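# Flip the serving platter face down onto the drying mat

## Task

The serving platter starts face up. Flip it over and lay it face down on the drying mat, so that it contacts none of the rig's fixed parts (rails, edges, posts, braces, brackets, arm bases or mounts). After the platter begins to tip, the attempt fails if it is moved quickly, or if it rotates or drops quickly once it has gone beyond balancing on its edge.

## Robot and tools

Robot: two arms, left_arm and right_arm, mounted facing each other across a table. Each has a two-finger gripper. left_arm's base is on the +y side. The arm names do not match the left or right of any image.

Frame: one scene frame for every position. The origin is the table centre, +z is up, and the table surface is at z = 0.020 m. Positions are in metres. Orientations are quaternions written w, x, y, z. On each gripper the fingers point along its own +x axis and close along its own y axis. The reported end_effector_position is the point between the fingers, about 3 to 4 cm behind the tips. Only the last 1.5 cm of each finger pad is flat. Reported poses can be off by a few centimetres, more at long reach.

The row: every command that moves an arm uses rows of 16 numbers covering both arms, even if only one moves. The first 8 are left_arm: x, y, z, qw, qx, qy, qz, opening. The next 8 are right_arm in the same order. x, y, z and the quaternion are an absolute target pose for that gripper in the scene frame, not an offset. Opening ranges from -1 to 1. +1 is fully open (0.080 m). Empty fingers touch at about -0.78, and values below that add nothing. To keep an orientation, resend the same quaternion you used before rather than the drifted one in the result. To hold an arm still, resend its last reported whole pose and the opening it should keep.

execute_actions: takes "actions", a list that is empty or holds one item. An empty list just reads the state and returns pictures. {"rows": [...], "steps": n} plays up to 15 rows, one per control step of 1/30 s. steps is at most 15 and defaults to 15. If there are fewer rows than steps, the last row repeats. It needs at least 10 steps. Each target must be within 0.6 m of that arm's last reported position along each gripper axis, or the call is refused. {"steps": n} with no rows waits up to 300 steps, counted from the previous result, so your reply time counts toward it. The optional "cameras" list picks images: ["all"], [] or names.

move: "target" is one 16-number row or a list of up to 15 rows. Each gripper travels in a straight line to its pose, turning the shorter way. All paths finish together, take at least 0.5 s and at most 10 s. "speed" is in m/s, from 0.002 to 0.5 (default 0.25). Turning is capped at twice that value in rad/s. "blend" is a corner radius in metres for lists, default 0. blocking=false returns early while the move continues. Openings in the first row are sent at the start. Openings in later rows are applied after both arms stop there. Paths do not avoid obstacles or the other arm. Faster moves lag, stray and hit harder. Avoid paths passing near an arm's own base.

wait: "seconds", from 0 to 10. It returns early when a running move ends. stop: brakes the running move, and the fingers keep moving. zoom_image: "camera" is one of cam_high, cam_left_wrist or cam_right_wrist. "region" is [x0, y0, x1, y1] in pixels from the top-left, at most 504 by 504.

Controller: at every step the commanded pose is clipped to within 70 mm and 16 degrees of the measured pose. Far targets therefore need several actions or a move. Results come 10 steps before an action ends, and those steps run afterwards. Joint friction and gravity can leave the gripper low, short or tilted. Small moves may fail or go sideways, so check pose and tilt after each move.

Result lines: end_effector_position, end_effector_quat_wxyz and velocities for each arm. If joints are still, the velocities read "within noise". "Hand target" is the pose currently being driven toward. grip_measured is the finger opening on the command scale. The last Joint positions number is the opening in metres. It is accurate to about 1 mm, and under a hard squeeze it reads up to 3 mm narrower than the part. To grip, command about 0.08 below the reading at first touch. grip_effort_n is motor effort in N, negative when closing. It is offset, noisy and not pad force. Joint torques and External joint torques use the joint order waist, shoulder, elbow, wrist pitch, wrist yaw, wrist roll. The move: line reports how the move ended: done, off_target, moving, held, blocked or fault. It also names limits: paced means the pose was clipped, held means steps were withheld. Blocked means a gripper stopped far from its target. That arm then rests there and presses only lightly.

Things to avoid: contact torque at the load limit (waist 17.2, shoulder 21.3, elbow 21.3, wrist pitch 5.61, wrist yaw 5.59, wrist roll 5.24 N m) stops that arm for 10 s. Overheating, from carrying loads, reaching far or pushing at unreachable poses, brings a MOTOR HOT line and then a 95 °C fault stop. Arms colliding with each other, dropping or releasing a moving part, slamming and hard pushes are all penalised. Anything leaving the table fails the task. Tip the platter slowly and lower it gently onto the mat, away from rails and other fixed parts. Loose objects may occasionally be nudged by outside pushes.

Each tool is called by a JSON object that holds its "fn" and its "kwargs".

## Session

{"fn": "execute_actions", "kwargs": {"actions": []}}

Scene clock: 0.00 s of 3974.00 s.
left_arm: end_effector_position=(-0.2348, +0.1986, +0.3795) grip_measured=+1.000 grip_effort_n=n/a end_effector_quat_wxyz=(+0.487, +0.119, -0.281, -0.818) | right_arm: end_effector_position=(-0.2734, -0.2619, +0.3193) grip_measured=+1.000 grip_effort_n=n/a end_effector_quat_wxyz=(+0.429, -0.471, +0.136, +0.759)
Joint positions: left_arm=[-0.867 0.997 0.748 0.333 -0.325 0.643 0.08] | right_arm=[1.048 1.439 1.609 -1.274 0.375 0.265 0.08]
Joint velocities: within noise
Joint torques (N m): no reading
External joint torques (N m): no reading
Motor temperatures (°C): left_arm=[30 33 24 25 26 32] | right_arm=[29 26 25 29 31 28]
Heat: left arm: hottest shoulder 33 °C (+0.0 °C/min); right arm: hottest wrist yaw 31 °C (+0.0 °C/min).
Hand target: left_arm -0.2348, +0.1987, +0.3794; -0.487, -0.119, +0.281, +0.818 | right_arm -0.2734, -0.2619, +0.3188; +0.429, -0.471, +0.136, +0.758

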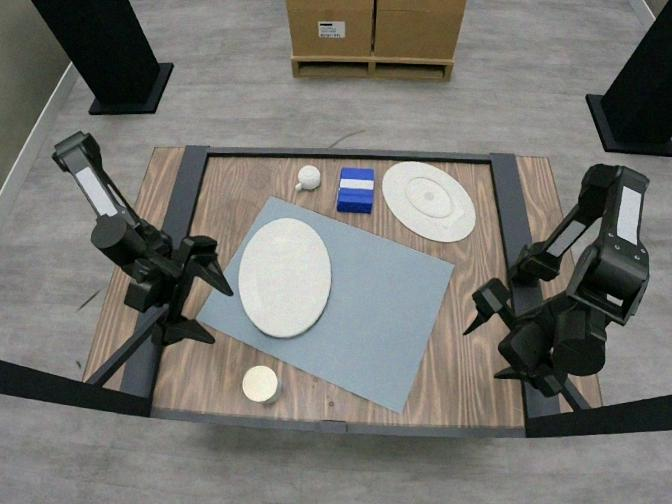

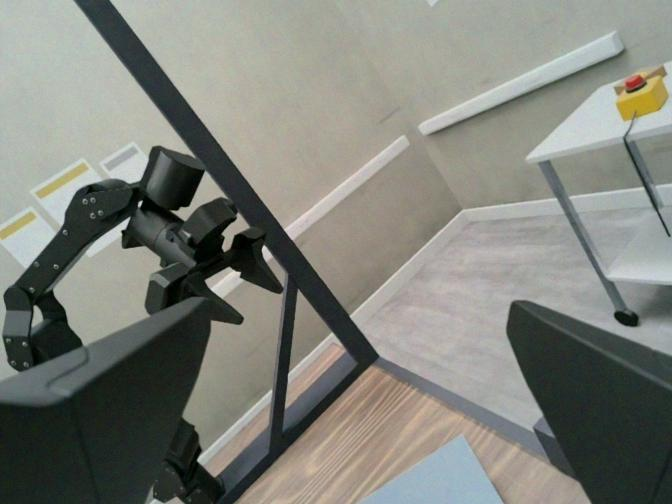

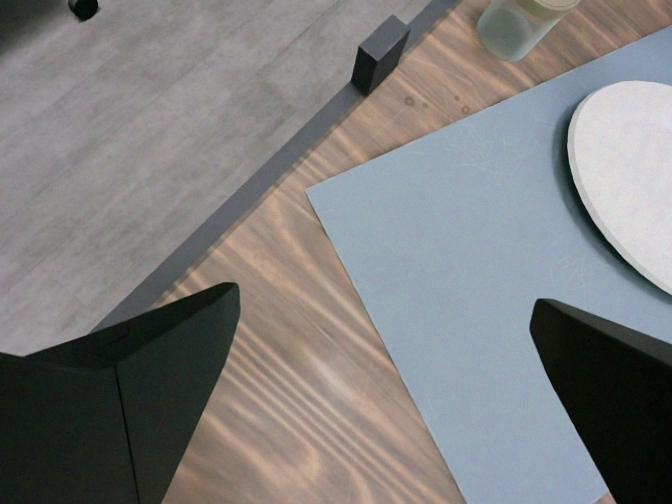

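{"fn": "zoom_image", "kwargs": {"camera": "cam_high", "region": [180, 140, 500, 440]}}

{"fn": "zoom_image", "kwargs": {"camera": "cam_right_wrist", "region": [472, 50, 672, 350]}}

{"fn": "zoom_image", "kwargs": {"camera": "cam_high", "region": [220, 200, 350, 350]}}

Scaled by 1.575 from the camera's 672x504 image, which has a finer 960x720 frame.

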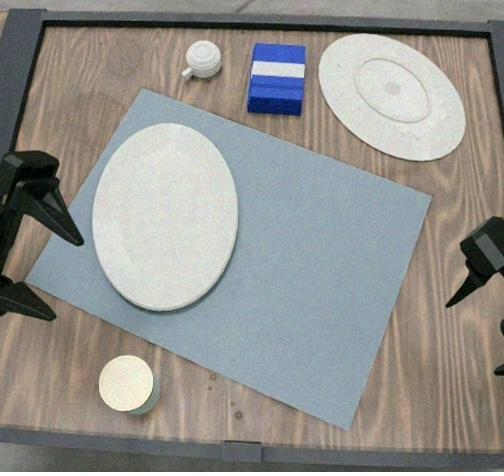

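Scaled by 1.680 from the camera's 672x504 image, which has a finer 960x720 frame.

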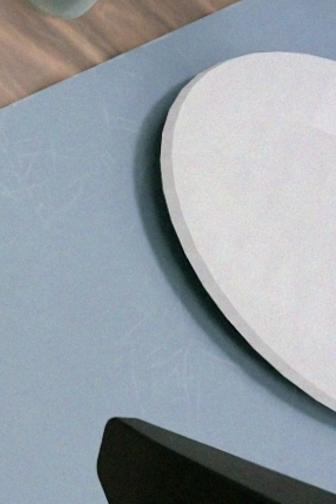

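Scaled by 3.360 from the camera's 672x504 image, which has a finer 960x720 frame.

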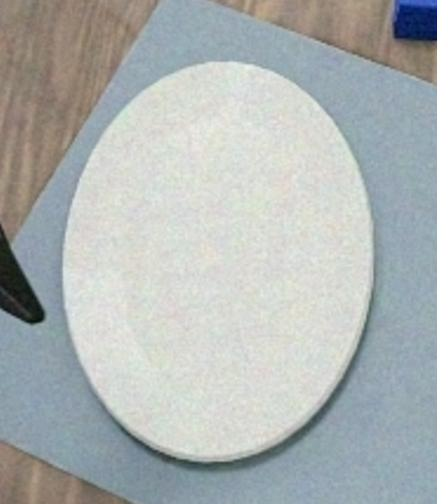

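{"fn": "move", "kwargs": {"target": [-0.2348,0.1986,0.3795,0.487,0.119,-0.281,-0.818,1,0.0,-0.2,0.16,0.6964,-0.1228,0.1228,0.6964,1]}}

Scene clock: 6.77 s of 3974.00 s.
left_arm: end_effector_position=(-0.2348, +0.1986, +0.3795) grip_measured=+1.000 grip_effort_n=-0.2 end_effector_quat_wxyz=(+0.487, +0.119, -0.281, -0.818) | right_arm: end_effector_position=(+0.0004, -0.1983, +0.1665) grip_measured=+1.000 grip_effort_n=-2.1 end_effector_quat_wxyz=(+0.699, -0.119, +0.118, +0.696) end_effector_velocity=(-0.002, +0.001, +0.000) end_effector_angular_velocity=(+0.005, +0.005, +0.025)
Joint positions: left_arm=[-0.867 0.997 0.748 0.333 -0.325 0.643 0.08] | right_arm=[-0.25 0.706 0.165 0.197 -0.217 -0.079 0.08]
Joint velocities: left_arm=[within noise] | right_arm=[-0.012 0.017 -0.002 0.022 -0.037 -0.007 0]
Joint torques (N m): left_arm=[-0.06 -2.88 8.36 1.68 -0.02 -0.03] | right_arm=[-0.35 -0.87 4.43 1.71 -0.21 -0.13]
External joint torques (N m): left_arm=[-0.03 0.11 1.12 -0.02 -0.04 0] | right_arm=[-0.35 0.18 -2.51 0 -0.16 -0.14]
Motor temperatures (°C): left_arm=[30 33 26 27 26 32] | right_arm=[29 26 26 29 31 28]
Heat: left arm: hottest shoulder 33 °C (+0.0 °C/min); right arm: hottest wrist yaw 31 °C (+0.0 °C/min).
Hand target: left_arm -0.2348, +0.1986, +0.3796; -0.487, -0.119, +0.281, +0.818 | right_arm +0.0000, -0.2000, +0.1601; +0.697, -0.123, +0.123, +0.696
Off the commanded pose: left_arm 0.000 m, 0 deg | right_arm 0.007 m, 1 deg.
Kept back: nothing.
move: done

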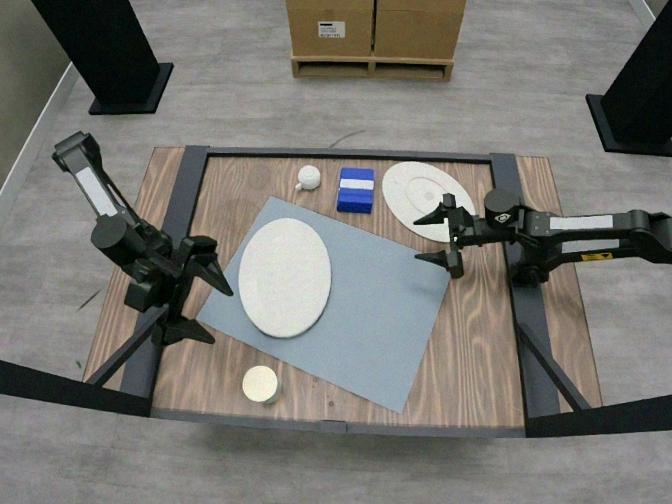

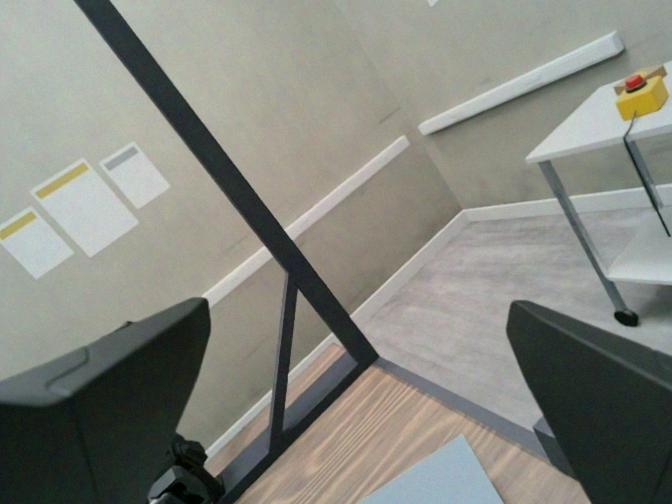

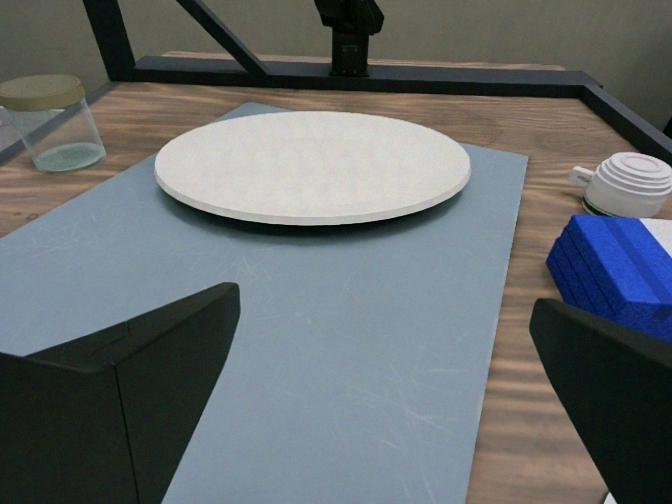

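{"fn": "zoom_image", "kwargs": {"camera": "cam_right_wrist", "region": [140, 90, 490, 250]}}

{"fn": "move", "kwargs": {"target": [-0.2348,0.1986,0.3795,0.487,0.119,-0.281,-0.818,1,-0.02,-0.19,0.10,0.7044,-0.0616,0.0616,0.7044,1]}}

{"fn": "zoom_image", "kwargs": {"camera": "cam_right_wrist", "region": [110, 10, 510, 250]}}

Scaled by 1.440 from the camera's 672x504 image, which has a finer 960x720 frame.

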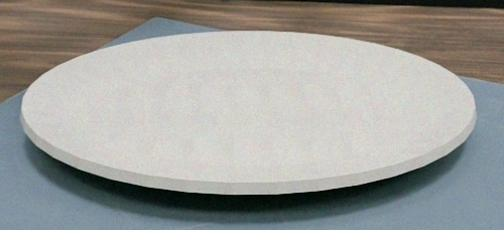

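Scene clock: 8.40 s of 3974.00 s.
left_arm: end_effector_position=(-0.2348, +0.1986, +0.3795) grip_measured=+1.000 grip_effort_n=-0.2 end_effector_quat_wxyz=(+0.487, +0.119, -0.281, -0.818) | right_arm: end_effector_position=(-0.0195, -0.1865, +0.1048) grip_measured=+1.000 grip_effort_n=-2.1 end_effector_quat_wxyz=(+0.688, -0.127, +0.125, +0.704) end_effector_velocity=(-0.003, +0.000, -0.004) end_effector_angular_velocity=(-0.012, +0.016, +0.016)
Joint positions: left_arm=[-0.867 0.997 0.748 0.333 -0.325 0.643 0.08] | right_arm=[-0.111 1.22 0.004 0.856 -0.111 -0.04 0.08]
Joint velocities: left_arm=[within noise] | right_arm=[-0.002 0.032 -0.002 0.022 -0.022 0.007 0]
Joint torques (N m): left_arm=[-0.07 -2.88 8.37 1.68 -0.01 -0.03] | right_arm=[0.33 -2.09 2.96 1.71 0.17 0.11]
External joint torques (N m): left_arm=[-0.1 0.02 1.25 0.02 -0.02 -0.01] | right_arm=[0.34 0.13 -1.97 -0.04 0.2 0.11]
Motor temperatures (°C): left_arm=[30 33 27 28 26 32] | right_arm=[29 26 26 30 31 28]
Heat: left arm: hottest shoulder 33 °C (+0.0 °C/min); right arm: hottest wrist yaw 31 °C (+0.0 °C/min).
Hand target: left_arm -0.2348, +0.1986, +0.3796; -0.487, -0.119, +0.281, +0.818 | right_arm -0.0199, -0.1893, +0.1006; +0.688, -0.130, +0.130, +0.702
Off the commanded pose: left_arm 0.000 m, 0 deg | right_arm 0.006 m, 11 deg.
joint sent to its limit (right arm) — joint 3 (elbow), lower limit, where the elbow is as bent as it goes.
Kept back: nothing.
move: off_target (right_arm)

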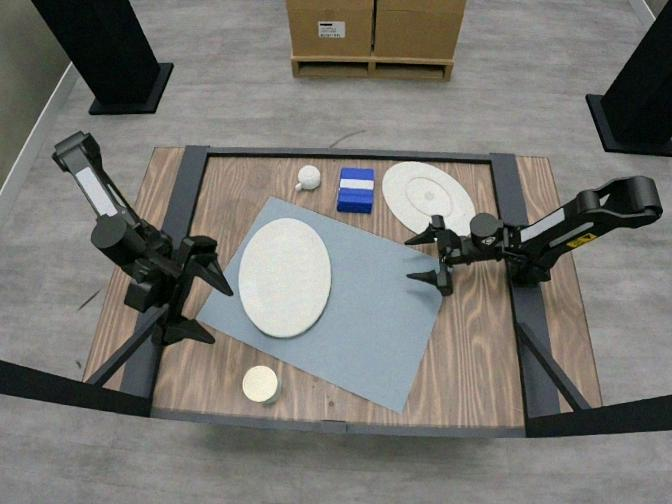

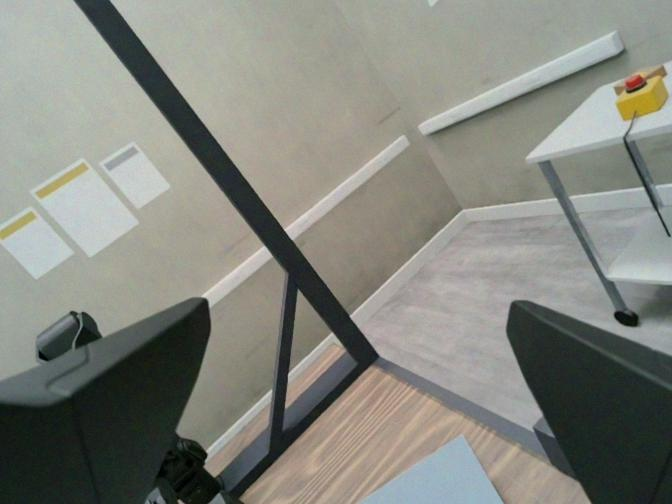

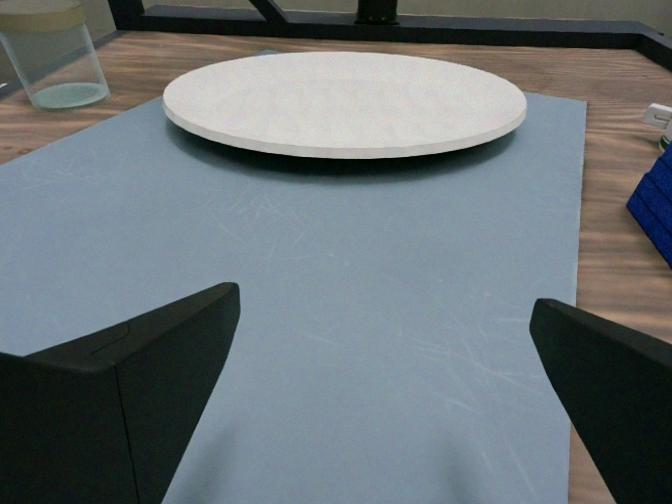

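Scaled by 1.260 from the camera's 672x504 image, which has a finer 960x720 frame.

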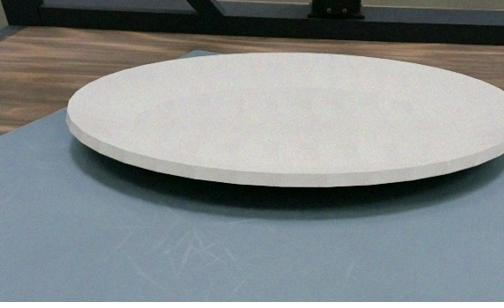

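{"fn": "move", "kwargs": {"target": [-0.2348,0.1986,0.3795,0.487,0.119,-0.281,-0.818,1,0.0,-0.10,0.14,0.4056,-0.5793,-0.4056,0.5793,0.0]}}

{"fn": "move", "kwargs": {"target": [-0.2348,0.1986,0.3795,0.487,0.119,-0.281,-0.818,1,0.0,-0.08,0.09,0.4056,-0.5793,-0.4056,0.5793,0.0]}}

{"fn": "zoom_image", "kwargs": {"camera": "cam_high", "region": [200, 170, 500, 370]}}

Scene clock: 17.57 s of 3974.00 s.
left_arm: end_effector_position=(-0.2348, +0.1986, +0.3795) grip_measured=+1.000 grip_effort_n=-0.2 end_effector_quat_wxyz=(+0.487, +0.119, -0.281, -0.818) | right_arm: end_effector_position=(-0.0007, -0.1027, +0.1392) grip_measured=+0.004 grip_effort_n=-18.8 end_effector_quat_wxyz=(+0.407, -0.579, -0.404, +0.579)
Joint positions: left_arm=[-0.867 0.997 0.748 0.333 -0.325 0.643 0.08] | right_arm=[-0.144 1.456 0.359 0.745 -0.118 -1.612 0.035]
Joint velocities: within noise
Joint torques (N m): left_arm=[-0.08 -2.88 8.38 1.68 -0.01 -0.03] | right_arm=[-0.21 -4.52 5.6 1.25 -0.19 -0.09]
External joint torques (N m): left_arm=[-0.1 0.2 1.09 -0.05 -0.02 0] | right_arm=[-0.21 -0.1 0.3 -0.43 -0.15 -0.14]
Motor temperatures (°C): left_arm=[30 33 29 29 26 32] | right_arm=[29 26 27 31 31 28]
Heat: left arm: hottest shoulder 33 °C (+0.0 °C/min); right arm: hottest wrist pitch 31 °C (+6.8 °C/min).
Hand target: left_arm -0.2348, +0.1986, +0.3796; -0.487, -0.119, +0.281, +0.818 | right_arm +0.0000, -0.1000, +0.1400; -0.406, +0.579, +0.405, -0.579
Off the commanded pose: left_arm 0.000 m, 0 deg | right_arm 0.003 m, 0 deg.
Kept back: nothing.
move: done

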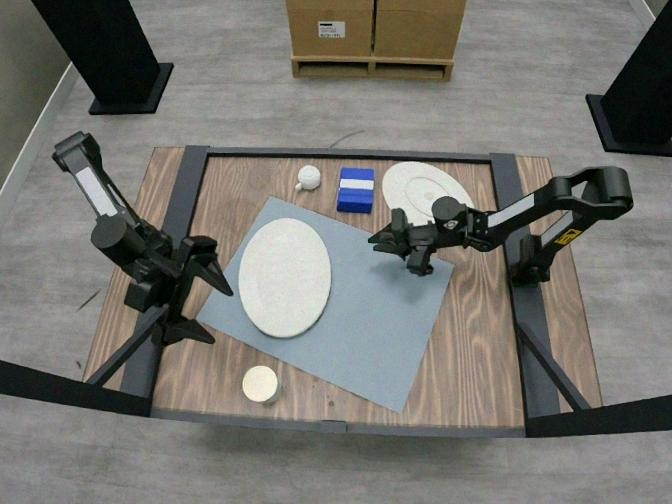

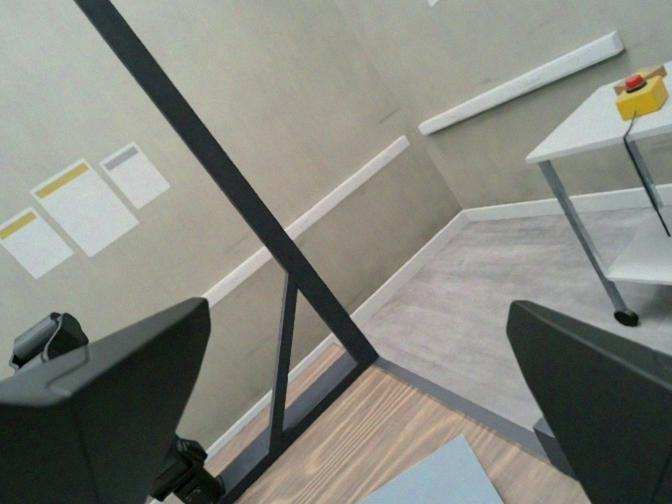

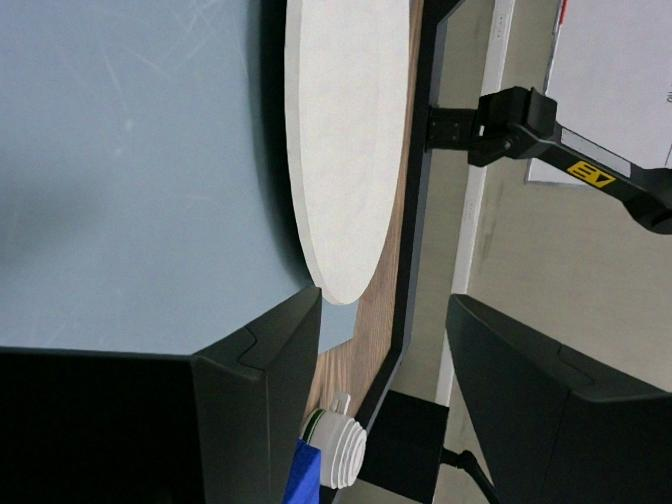

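Scene clock: 18.37 s of 3974.00 s.
left_arm: end_effector_position=(-0.2348, +0.1986, +0.3795) grip_measured=+1.000 grip_effort_n=-0.2 end_effector_quat_wxyz=(+0.487, +0.119, -0.281, -0.818) | right_arm: end_effector_position=(+0.0011, -0.0809, +0.0986) grip_measured=+0.004 grip_effort_n=-18.4 end_effector_quat_wxyz=(+0.412, -0.575, -0.412, +0.574)
Joint positions: left_arm=[-0.867 0.997 0.748 0.333 -0.325 0.643 0.08] | right_arm=[-0.141 1.783 0.378 1.077 -0.117 -1.612 0.035]
Joint velocities: within noise
Joint torques (N m): left_arm=[-0.05 -2.88 8.38 1.68 -0.01 -0.03] | right_arm=[0.39 -3.4 3.65 1.41 0.07 0.06]
External joint torques (N m): left_arm=[-0.04 0 1.3 0.03 -0.02 0] | right_arm=[0.4 2.15 -0.27 -0.31 0.11 0.01]
Motor temperatures (°C): left_arm=[30 33 29 29 26 32] | right_arm=[29 26 27 31 31 28]
Heat: left arm: hottest shoulder 33 °C (+0.0 °C/min); right arm: hottest wrist pitch 31 °C (+6.5 °C/min).
Hand target: left_arm -0.2348, +0.1986, +0.3796; -0.487, -0.119, +0.281, +0.818 | right_arm +0.0000, -0.0803, +0.0900; -0.405, +0.579, +0.405, -0.579
Off the commanded pose: left_arm 0.000 m, 0 deg | right_arm 0.009 m, 1 deg.
Kept back: nothing.
move: off_target (right_arm)

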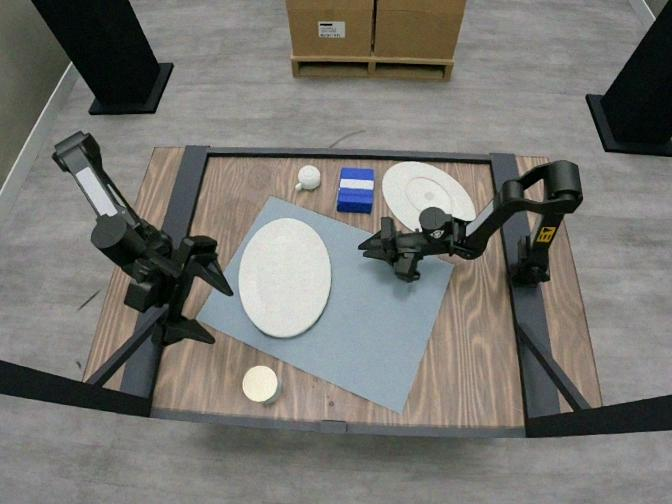

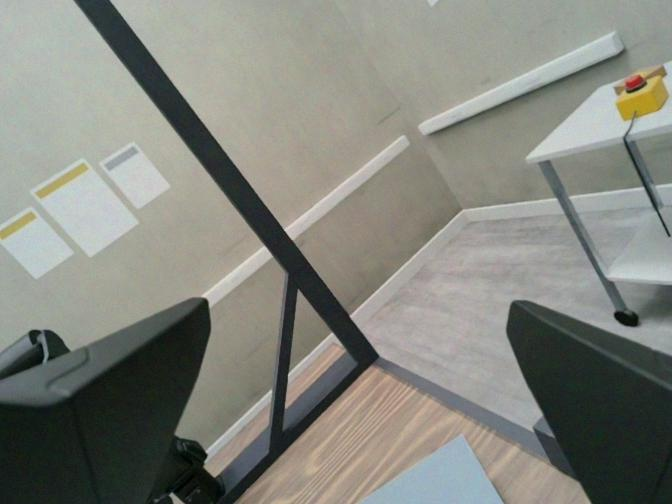

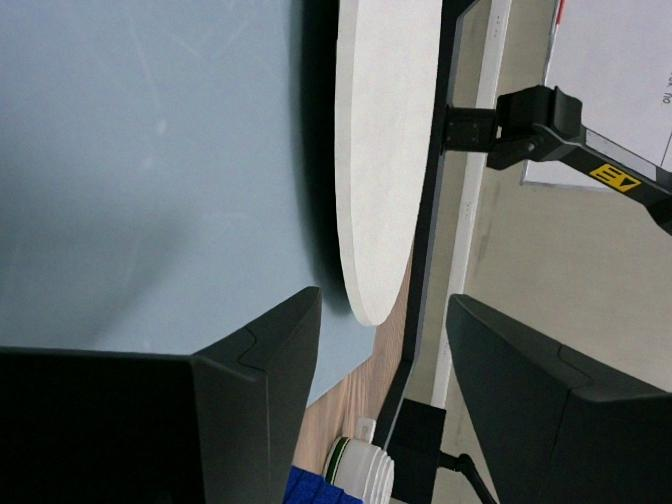

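Scaled by 1.680 from the camera's 672x504 image, which has a finer 960x720 frame.

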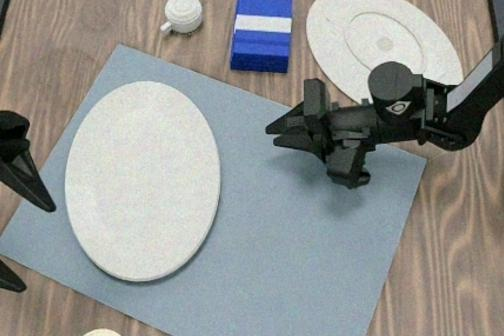

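{"fn": "move", "kwargs": {"target": [-0.2348,0.1986,0.3795,0.487,0.119,-0.281,-0.818,1,-0.055,-0.055,0.065,0.4056,-0.5793,-0.4056,0.5793,0.0]}}

{"fn": "zoom_image", "kwargs": {"camera": "cam_high", "region": [200, 170, 500, 370]}}

Scene clock: 20.03 s of 3974.00 s.
left_arm: end_effector_position=(-0.2348, +0.1986, +0.3795) grip_measured=+1.000 grip_effort_n=-0.2 end_effector_quat_wxyz=(+0.487, +0.119, -0.281, -0.818) | right_arm: end_effector_position=(-0.0453, -0.0568, +0.0974) grip_measured=+0.003 grip_effort_n=-17.9 end_effector_quat_wxyz=(+0.437, -0.570, -0.423, +0.553)
Joint positions: left_arm=[-0.867 0.997 0.748 0.333 -0.325 0.643 0.08] | right_arm=[0.065 1.912 0.448 1.2 0.108 -1.549 0.035]
Joint velocities: within noise
Joint torques (N m): left_arm=[-0.07 -2.89 8.37 1.67 -0.01 -0.03] | right_arm=[1.37 2.41 4.75 -0.03 -0.44 0.45]
External joint torques (N m): left_arm=[-0.06 -0.04 1.27 0.02 -0.03 0] | right_arm=[1.38 8.68 1.1 -1.76 -0.45 0.4]
Motor temperatures (°C): left_arm=[30 33 30 29 26 32] | right_arm=[29 26 27 31 31 28]
Heat: left arm: hottest shoulder 33 °C (+0.0 °C/min); right arm: hottest wrist pitch 31 °C (+6.0 °C/min).
Hand target: left_arm -0.2348, +0.1986, +0.3796; -0.487, -0.119, +0.281, +0.818 | right_arm -0.0544, -0.0584, +0.0664; -0.406, +0.580, +0.405, -0.579
Off the commanded pose: left_arm 0.000 m, 0 deg | right_arm 0.034 m, 5 deg.
Kept back: nothing.
move: off_target (right_arm)

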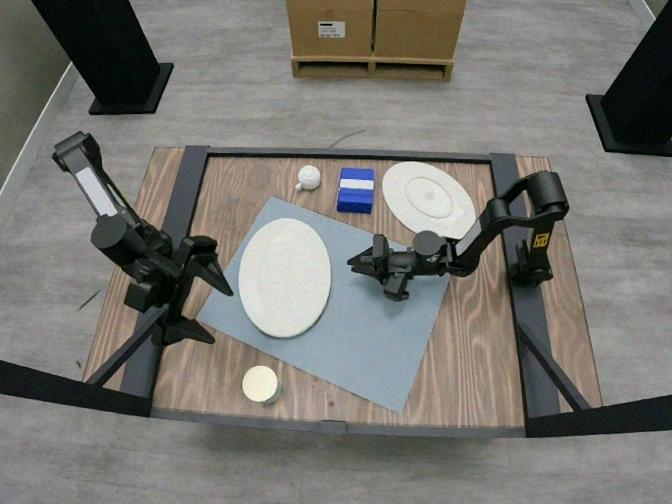

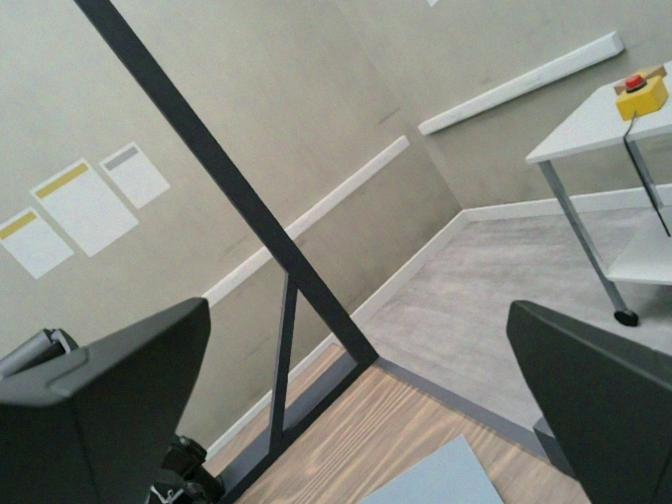

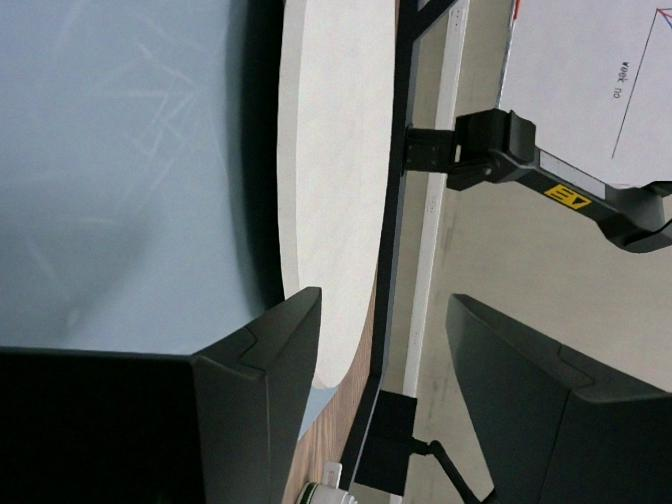

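Scaled by 1.680 from the camera's 672x504 image, which has a finer 960x720 frame.

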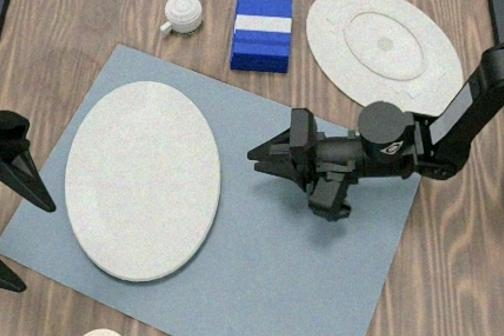

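{"fn": "move", "kwargs": {"target": [[-0.2348,0.1986,0.3795,0.487,0.119,-0.281,-0.818,1,-0.055,-0.06,0.13,0.4056,-0.5793,-0.4056,0.5793,0.0],[-0.2348,0.1986,0.3795,0.487,0.119,-0.281,-0.818,1,-0.055,-0.045,0.1,0.2706,-0.6533,-0.2706,0.6533,0.0]], "blend": 0.02}}

{"fn": "zoom_image", "kwargs": {"camera": "cam_high", "region": [200, 170, 500, 370]}}

Scene clock: 23.60 s of 3974.00 s.
left_arm: end_effector_position=(-0.2348, +0.1986, +0.3795) grip_measured=+1.000 grip_effort_n=-0.2 end_effector_quat_wxyz=(+0.487, +0.119, -0.281, -0.818) | right_arm: end_effector_position=(-0.0552, -0.0476, +0.1013) grip_measured=+0.003 grip_effort_n=-17.9 end_effector_quat_wxyz=(+0.271, -0.655, -0.274, +0.651)
Joint positions: left_arm=[-0.867 0.997 0.748 0.333 -0.325 0.643 0.08] | right_arm=[0.071 1.707 0.835 0.09 0.065 -1.516 0.035]
Joint velocities: within noise
Joint torques (N m): left_arm=[-0.07 -2.87 8.36 1.68 -0.01 -0.03] | right_arm=[-0.44 -6.81 6.1 1 -0.14 0.1]
External joint torques (N m): left_arm=[-0.08 -0.05 1.29 0.04 -0.02 0] | right_arm=[-0.41 0.15 0.2 -0.43 -0.13 0.06]
Motor temperatures (°C): left_arm=[30 33 30 30 26 32] | right_arm=[29 27 28 31 31 28]
Heat: left arm: hottest shoulder 33 °C (+0.0 °C/min); right arm: hottest wrist pitch 31 °C (+5.1 °C/min).
Hand target: left_arm -0.2348, +0.1986, +0.3796; -0.487, -0.119, +0.281, +0.818 | right_arm -0.0549, -0.0450, +0.1001; -0.271, +0.653, +0.271, -0.653
Off the commanded pose: left_arm 0.000 m, 0 deg | right_arm 0.003 m, 0 deg.
Kept back: nothing.
move: done

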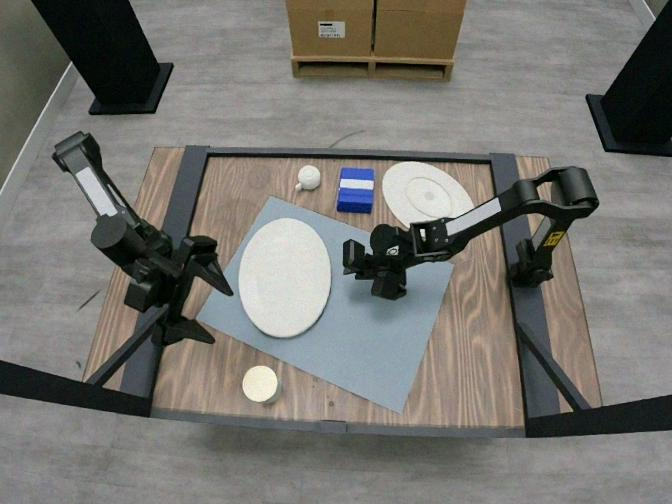

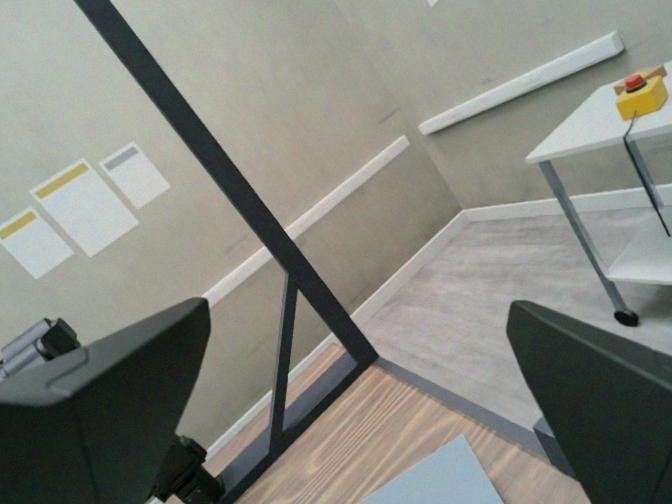

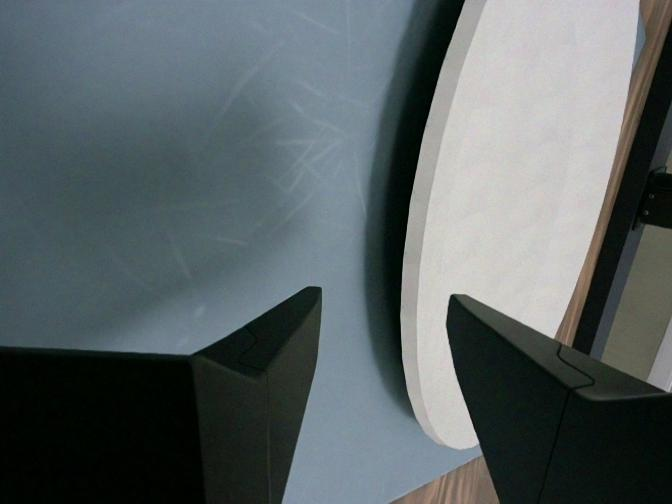

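Scaled by 1.680 from the camera's 672x504 image, which has a finer 960x720 frame.

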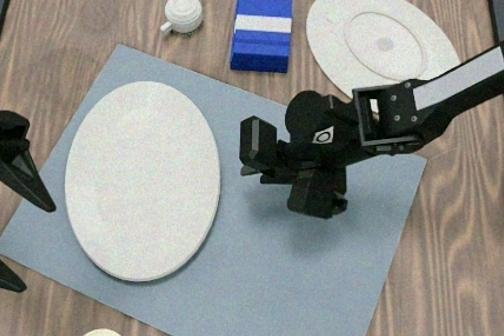

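{"fn": "move", "kwargs": {"target": [-0.2348,0.1986,0.3795,0.487,0.119,-0.281,-0.818,1,-0.062,-0.018,0.072,0.2706,-0.6533,-0.2706,0.6533,0.0], "speed": 0.1}}

{"fn": "zoom_image", "kwargs": {"camera": "cam_high", "region": [200, 170, 500, 370]}}

Scene clock: 24.97 s of 3974.00 s.
left_arm: end_effector_position=(-0.2348, +0.1986, +0.3795) grip_measured=+1.000 grip_effort_n=-0.2 end_effector_quat_wxyz=(+0.487, +0.119, -0.281, -0.818) | right_arm: end_effector_position=(-0.0612, -0.0209, +0.0735) grip_measured=+0.003 grip_effort_n=-17.9 end_effector_quat_wxyz=(+0.269, -0.653, -0.272, +0.654)
Joint positions: left_arm=[-0.867 0.997 0.748 0.333 -0.325 0.643 0.08] | right_arm=[0.079 1.871 0.908 0.175 0.065 -1.506 0.035]
Joint velocities: within noise
Joint torques (N m): left_arm=[-0.06 -2.88 8.38 1.68 -0.01 -0.03] | right_arm=[0.2 -7.94 5.79 1.34 0.16 0.15]
External joint torques (N m): left_arm=[-0.07 0.06 1.24 0.01 -0.02 0] | right_arm=[0.15 -0.09 0.26 -0.06 0.17 0.11]
Motor temperatures (°C): left_arm=[30 33 31 30 26 32] | right_arm=[29 27 28 31 31 28]
Heat: left arm: hottest shoulder 33 °C (+0.0 °C/min); right arm: hottest wrist pitch 31 °C (+4.8 °C/min).
Hand target: left_arm -0.2348, +0.1986, +0.3796; -0.487, -0.119, +0.281, +0.818 | right_arm -0.0621, -0.0181, +0.0720; -0.271, +0.653, +0.271, -0.653
Off the commanded pose: left_arm 0.000 m, 0 deg | right_arm 0.003 m, 0 deg.
Kept back: nothing.
move: done

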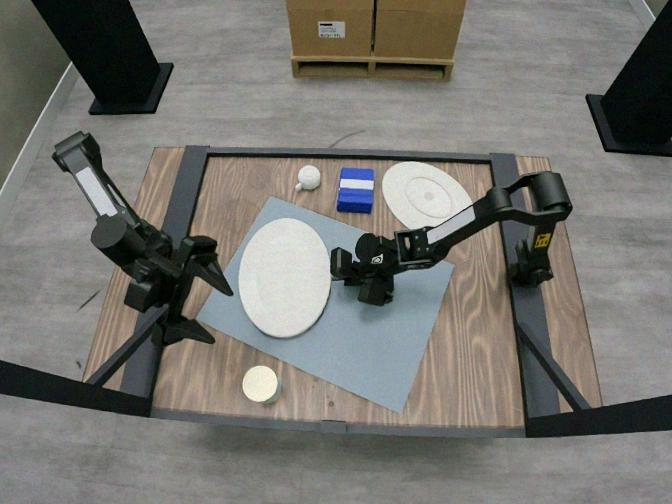

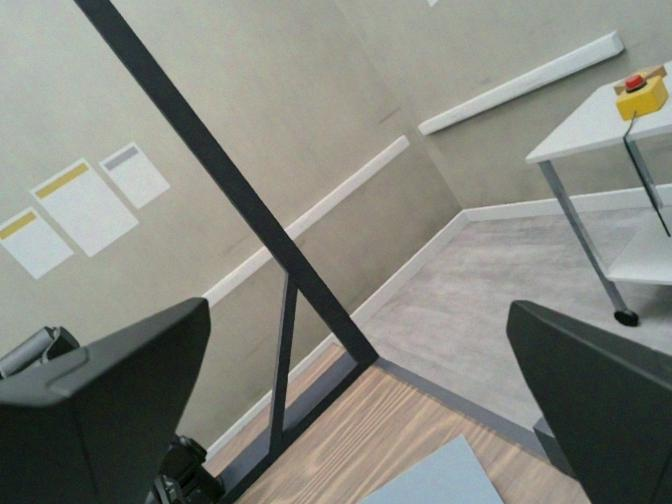

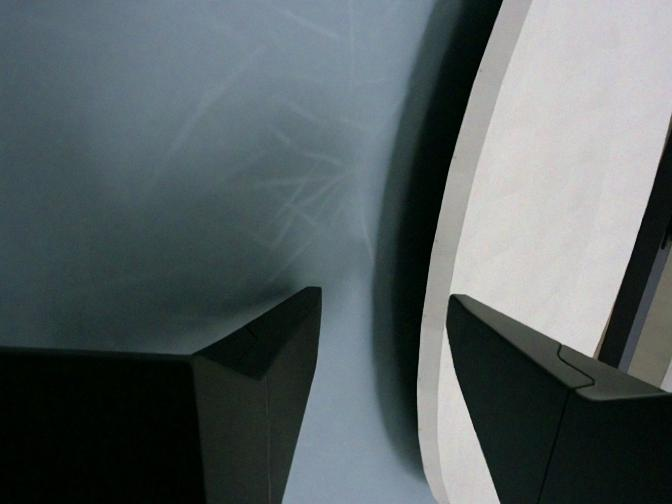

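Scaled by 1.680 from the camera's 672x504 image, which has a finer 960x720 frame.

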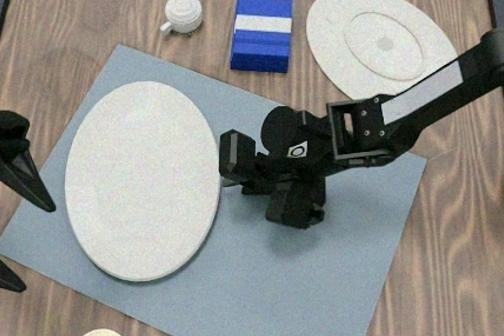

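{"fn": "move", "kwargs": {"target": [[-0.2348,0.1986,0.3795,0.487,0.119,-0.281,-0.818,1,-0.062,-0.018,0.086,0.2706,-0.6533,-0.2706,0.6533,0.0],[-0.2348,0.1986,0.3795,0.487,0.119,-0.281,-0.818,1,-0.062,-0.004,0.075,0.2706,-0.6533,-0.2706,0.6533,0.0]], "speed": 0.08}}

{"fn": "zoom_image", "kwargs": {"camera": "cam_high", "region": [200, 170, 500, 370]}}

Scene clock: 26.50 s of 3974.00 s.
left_arm: end_effector_position=(-0.2348, +0.1986, +0.3795) grip_measured=+1.000 grip_effort_n=-0.2 end_effector_quat_wxyz=(+0.487, +0.119, -0.281, -0.818) | right_arm: end_effector_position=(-0.0625, -0.0071, +0.0765) grip_measured=+0.003 grip_effort_n=-17.9 end_effector_quat_wxyz=(+0.269, -0.653, -0.272, +0.654)
Joint positions: left_arm=[-0.867 0.997 0.748 0.333 -0.325 0.643 0.08] | right_arm=[0.079 1.906 0.974 0.144 0.065 -1.506 0.035]
Joint velocities: within noise
Joint torques (N m): left_arm=[-0.05 -2.89 8.37 1.68 -0.01 -0.03] | right_arm=[-0.22 -8.38 5.75 1.35 0.07 0.06]
External joint torques (N m): left_arm=[-0.05 0.03 1.22 0.01 -0.03 0] | right_arm=[-0.28 -0.19 0.16 -0.04 0.09 0.03]
Motor temperatures (°C): left_arm=[30 33 31 30 26 32] | right_arm=[29 27 28 31 31 28]
Heat: left arm: hottest shoulder 33 °C (+0.0 °C/min); right arm: hottest wrist pitch 31 °C (+4.5 °C/min).
Hand target: left_arm -0.2348, +0.1986, +0.3796; -0.487, -0.119, +0.281, +0.818 | right_arm -0.0621, -0.0040, +0.0750; -0.271, +0.653, +0.271, -0.653
Off the commanded pose: left_arm 0.000 m, 0 deg | right_arm 0.003 m, 0 deg.
Kept back: nothing.
move: done

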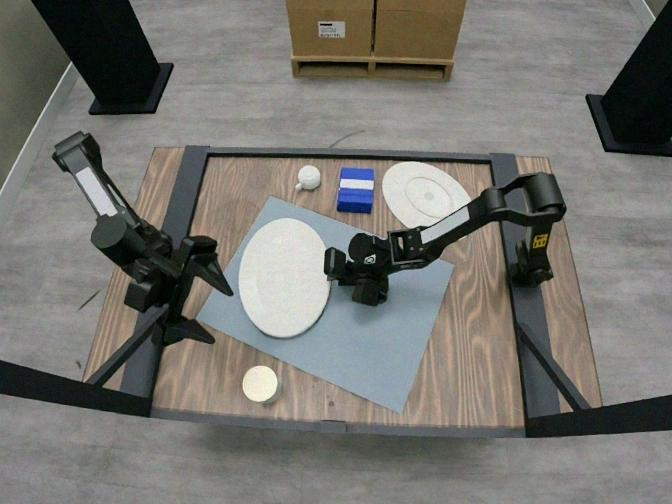

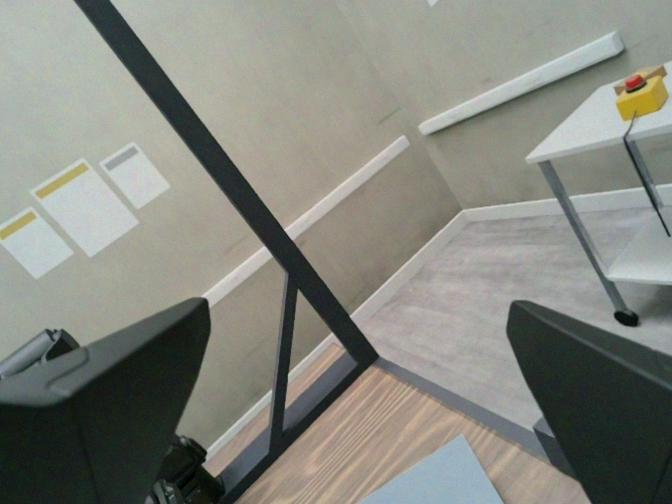

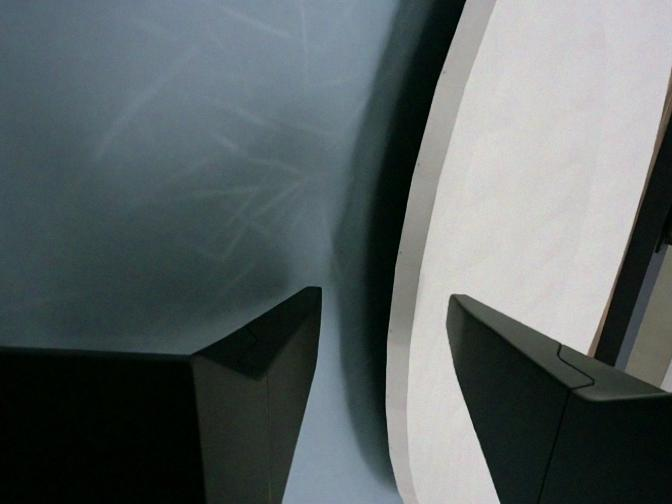

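Scaled by 1.680 from the camera's 672x504 image, which has a finer 960x720 frame.

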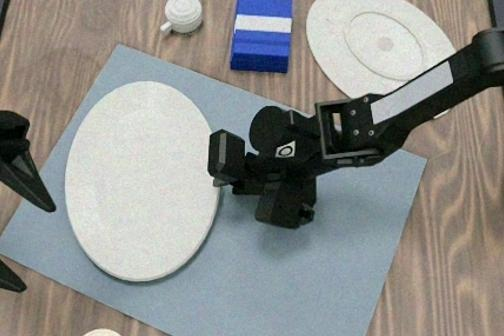

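{"fn": "move", "kwargs": {"target": [-0.2348,0.1986,0.3795,0.487,0.119,-0.281,-0.818,1,-0.062,0.009,0.063,0.2706,-0.6533,-0.2706,0.6533,0.0], "speed": 0.05}}

{"fn": "zoom_image", "kwargs": {"camera": "cam_high", "region": [200, 170, 500, 370]}}

Scene clock: 27.63 s of 3974.00 s.
left_arm: end_effector_position=(-0.2348, +0.1986, +0.3795) grip_measured=+1.000 grip_effort_n=-0.2 end_effector_quat_wxyz=(+0.487, +0.119, -0.281, -0.818) | right_arm: end_effector_position=(-0.0635, +0.0068, +0.0681) grip_measured=+0.003 grip_effort_n=-17.9 end_effector_quat_wxyz=(+0.272, -0.652, -0.274, +0.653)
Joint positions: left_arm=[-0.867 0.997 0.748 0.333 -0.325 0.643 0.08] | right_arm=[0.079 1.97 1.019 0.171 0.065 -1.506 0.035]
Joint velocities: within noise
Joint torques (N m): left_arm=[-0.07 -2.88 8.36 1.67 -0.01 -0.03] | right_arm=[-0.34 -8.1 5.91 1.32 0.01 0.03]
External joint torques (N m): left_arm=[-0.05 -0.01 1.23 0.01 -0.03 0] | right_arm=[-0.34 0.43 0.38 -0.05 0.02 0]
Motor temperatures (°C): left_arm=[30 33 31 30 26 32] | right_arm=[29 27 28 31 31 28]
Heat: left arm: hottest shoulder 33 °C (+0.0 °C/min); right arm: hottest wrist pitch 31 °C (+4.3 °C/min).
Hand target: left_arm -0.2348, +0.1986, +0.3796; -0.487, -0.119, +0.281, +0.818 | right_arm -0.0620, +0.0088, +0.0629; -0.270, +0.653, +0.271, -0.653
Off the commanded pose: left_arm 0.000 m, 0 deg | right_arm 0.006 m, 0 deg.
Kept back: nothing.
move: done

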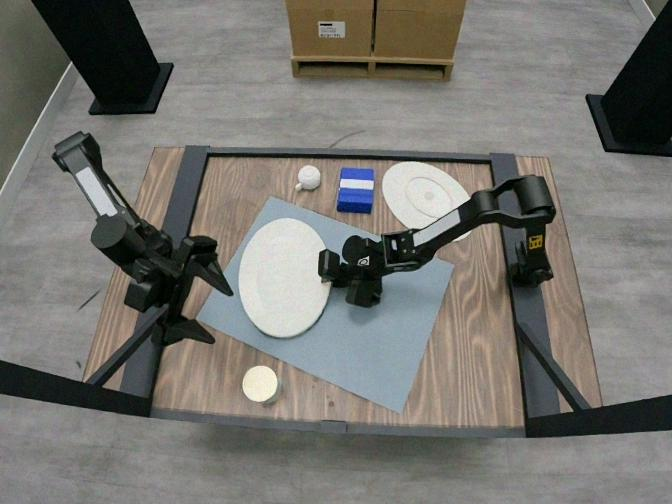

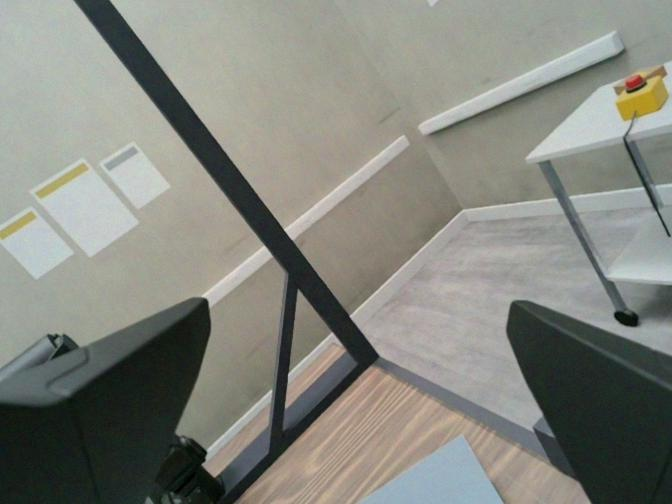

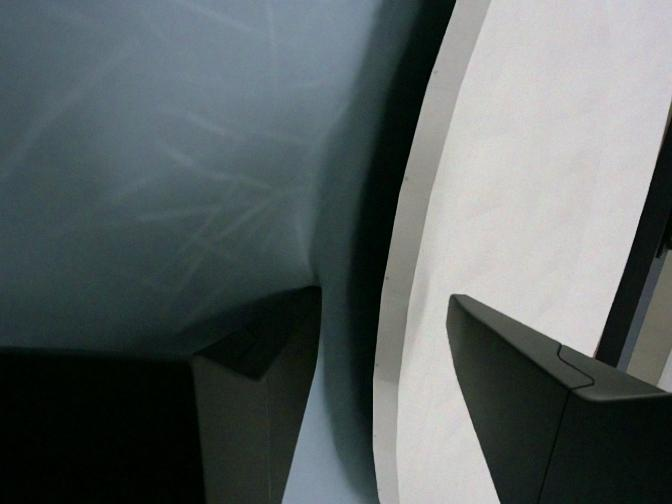

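Scaled by 1.680 from the camera's 672x504 image, which has a finer 960x720 frame.

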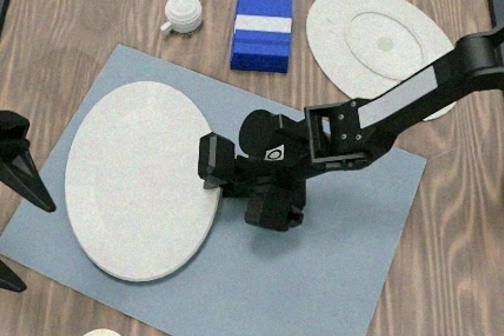

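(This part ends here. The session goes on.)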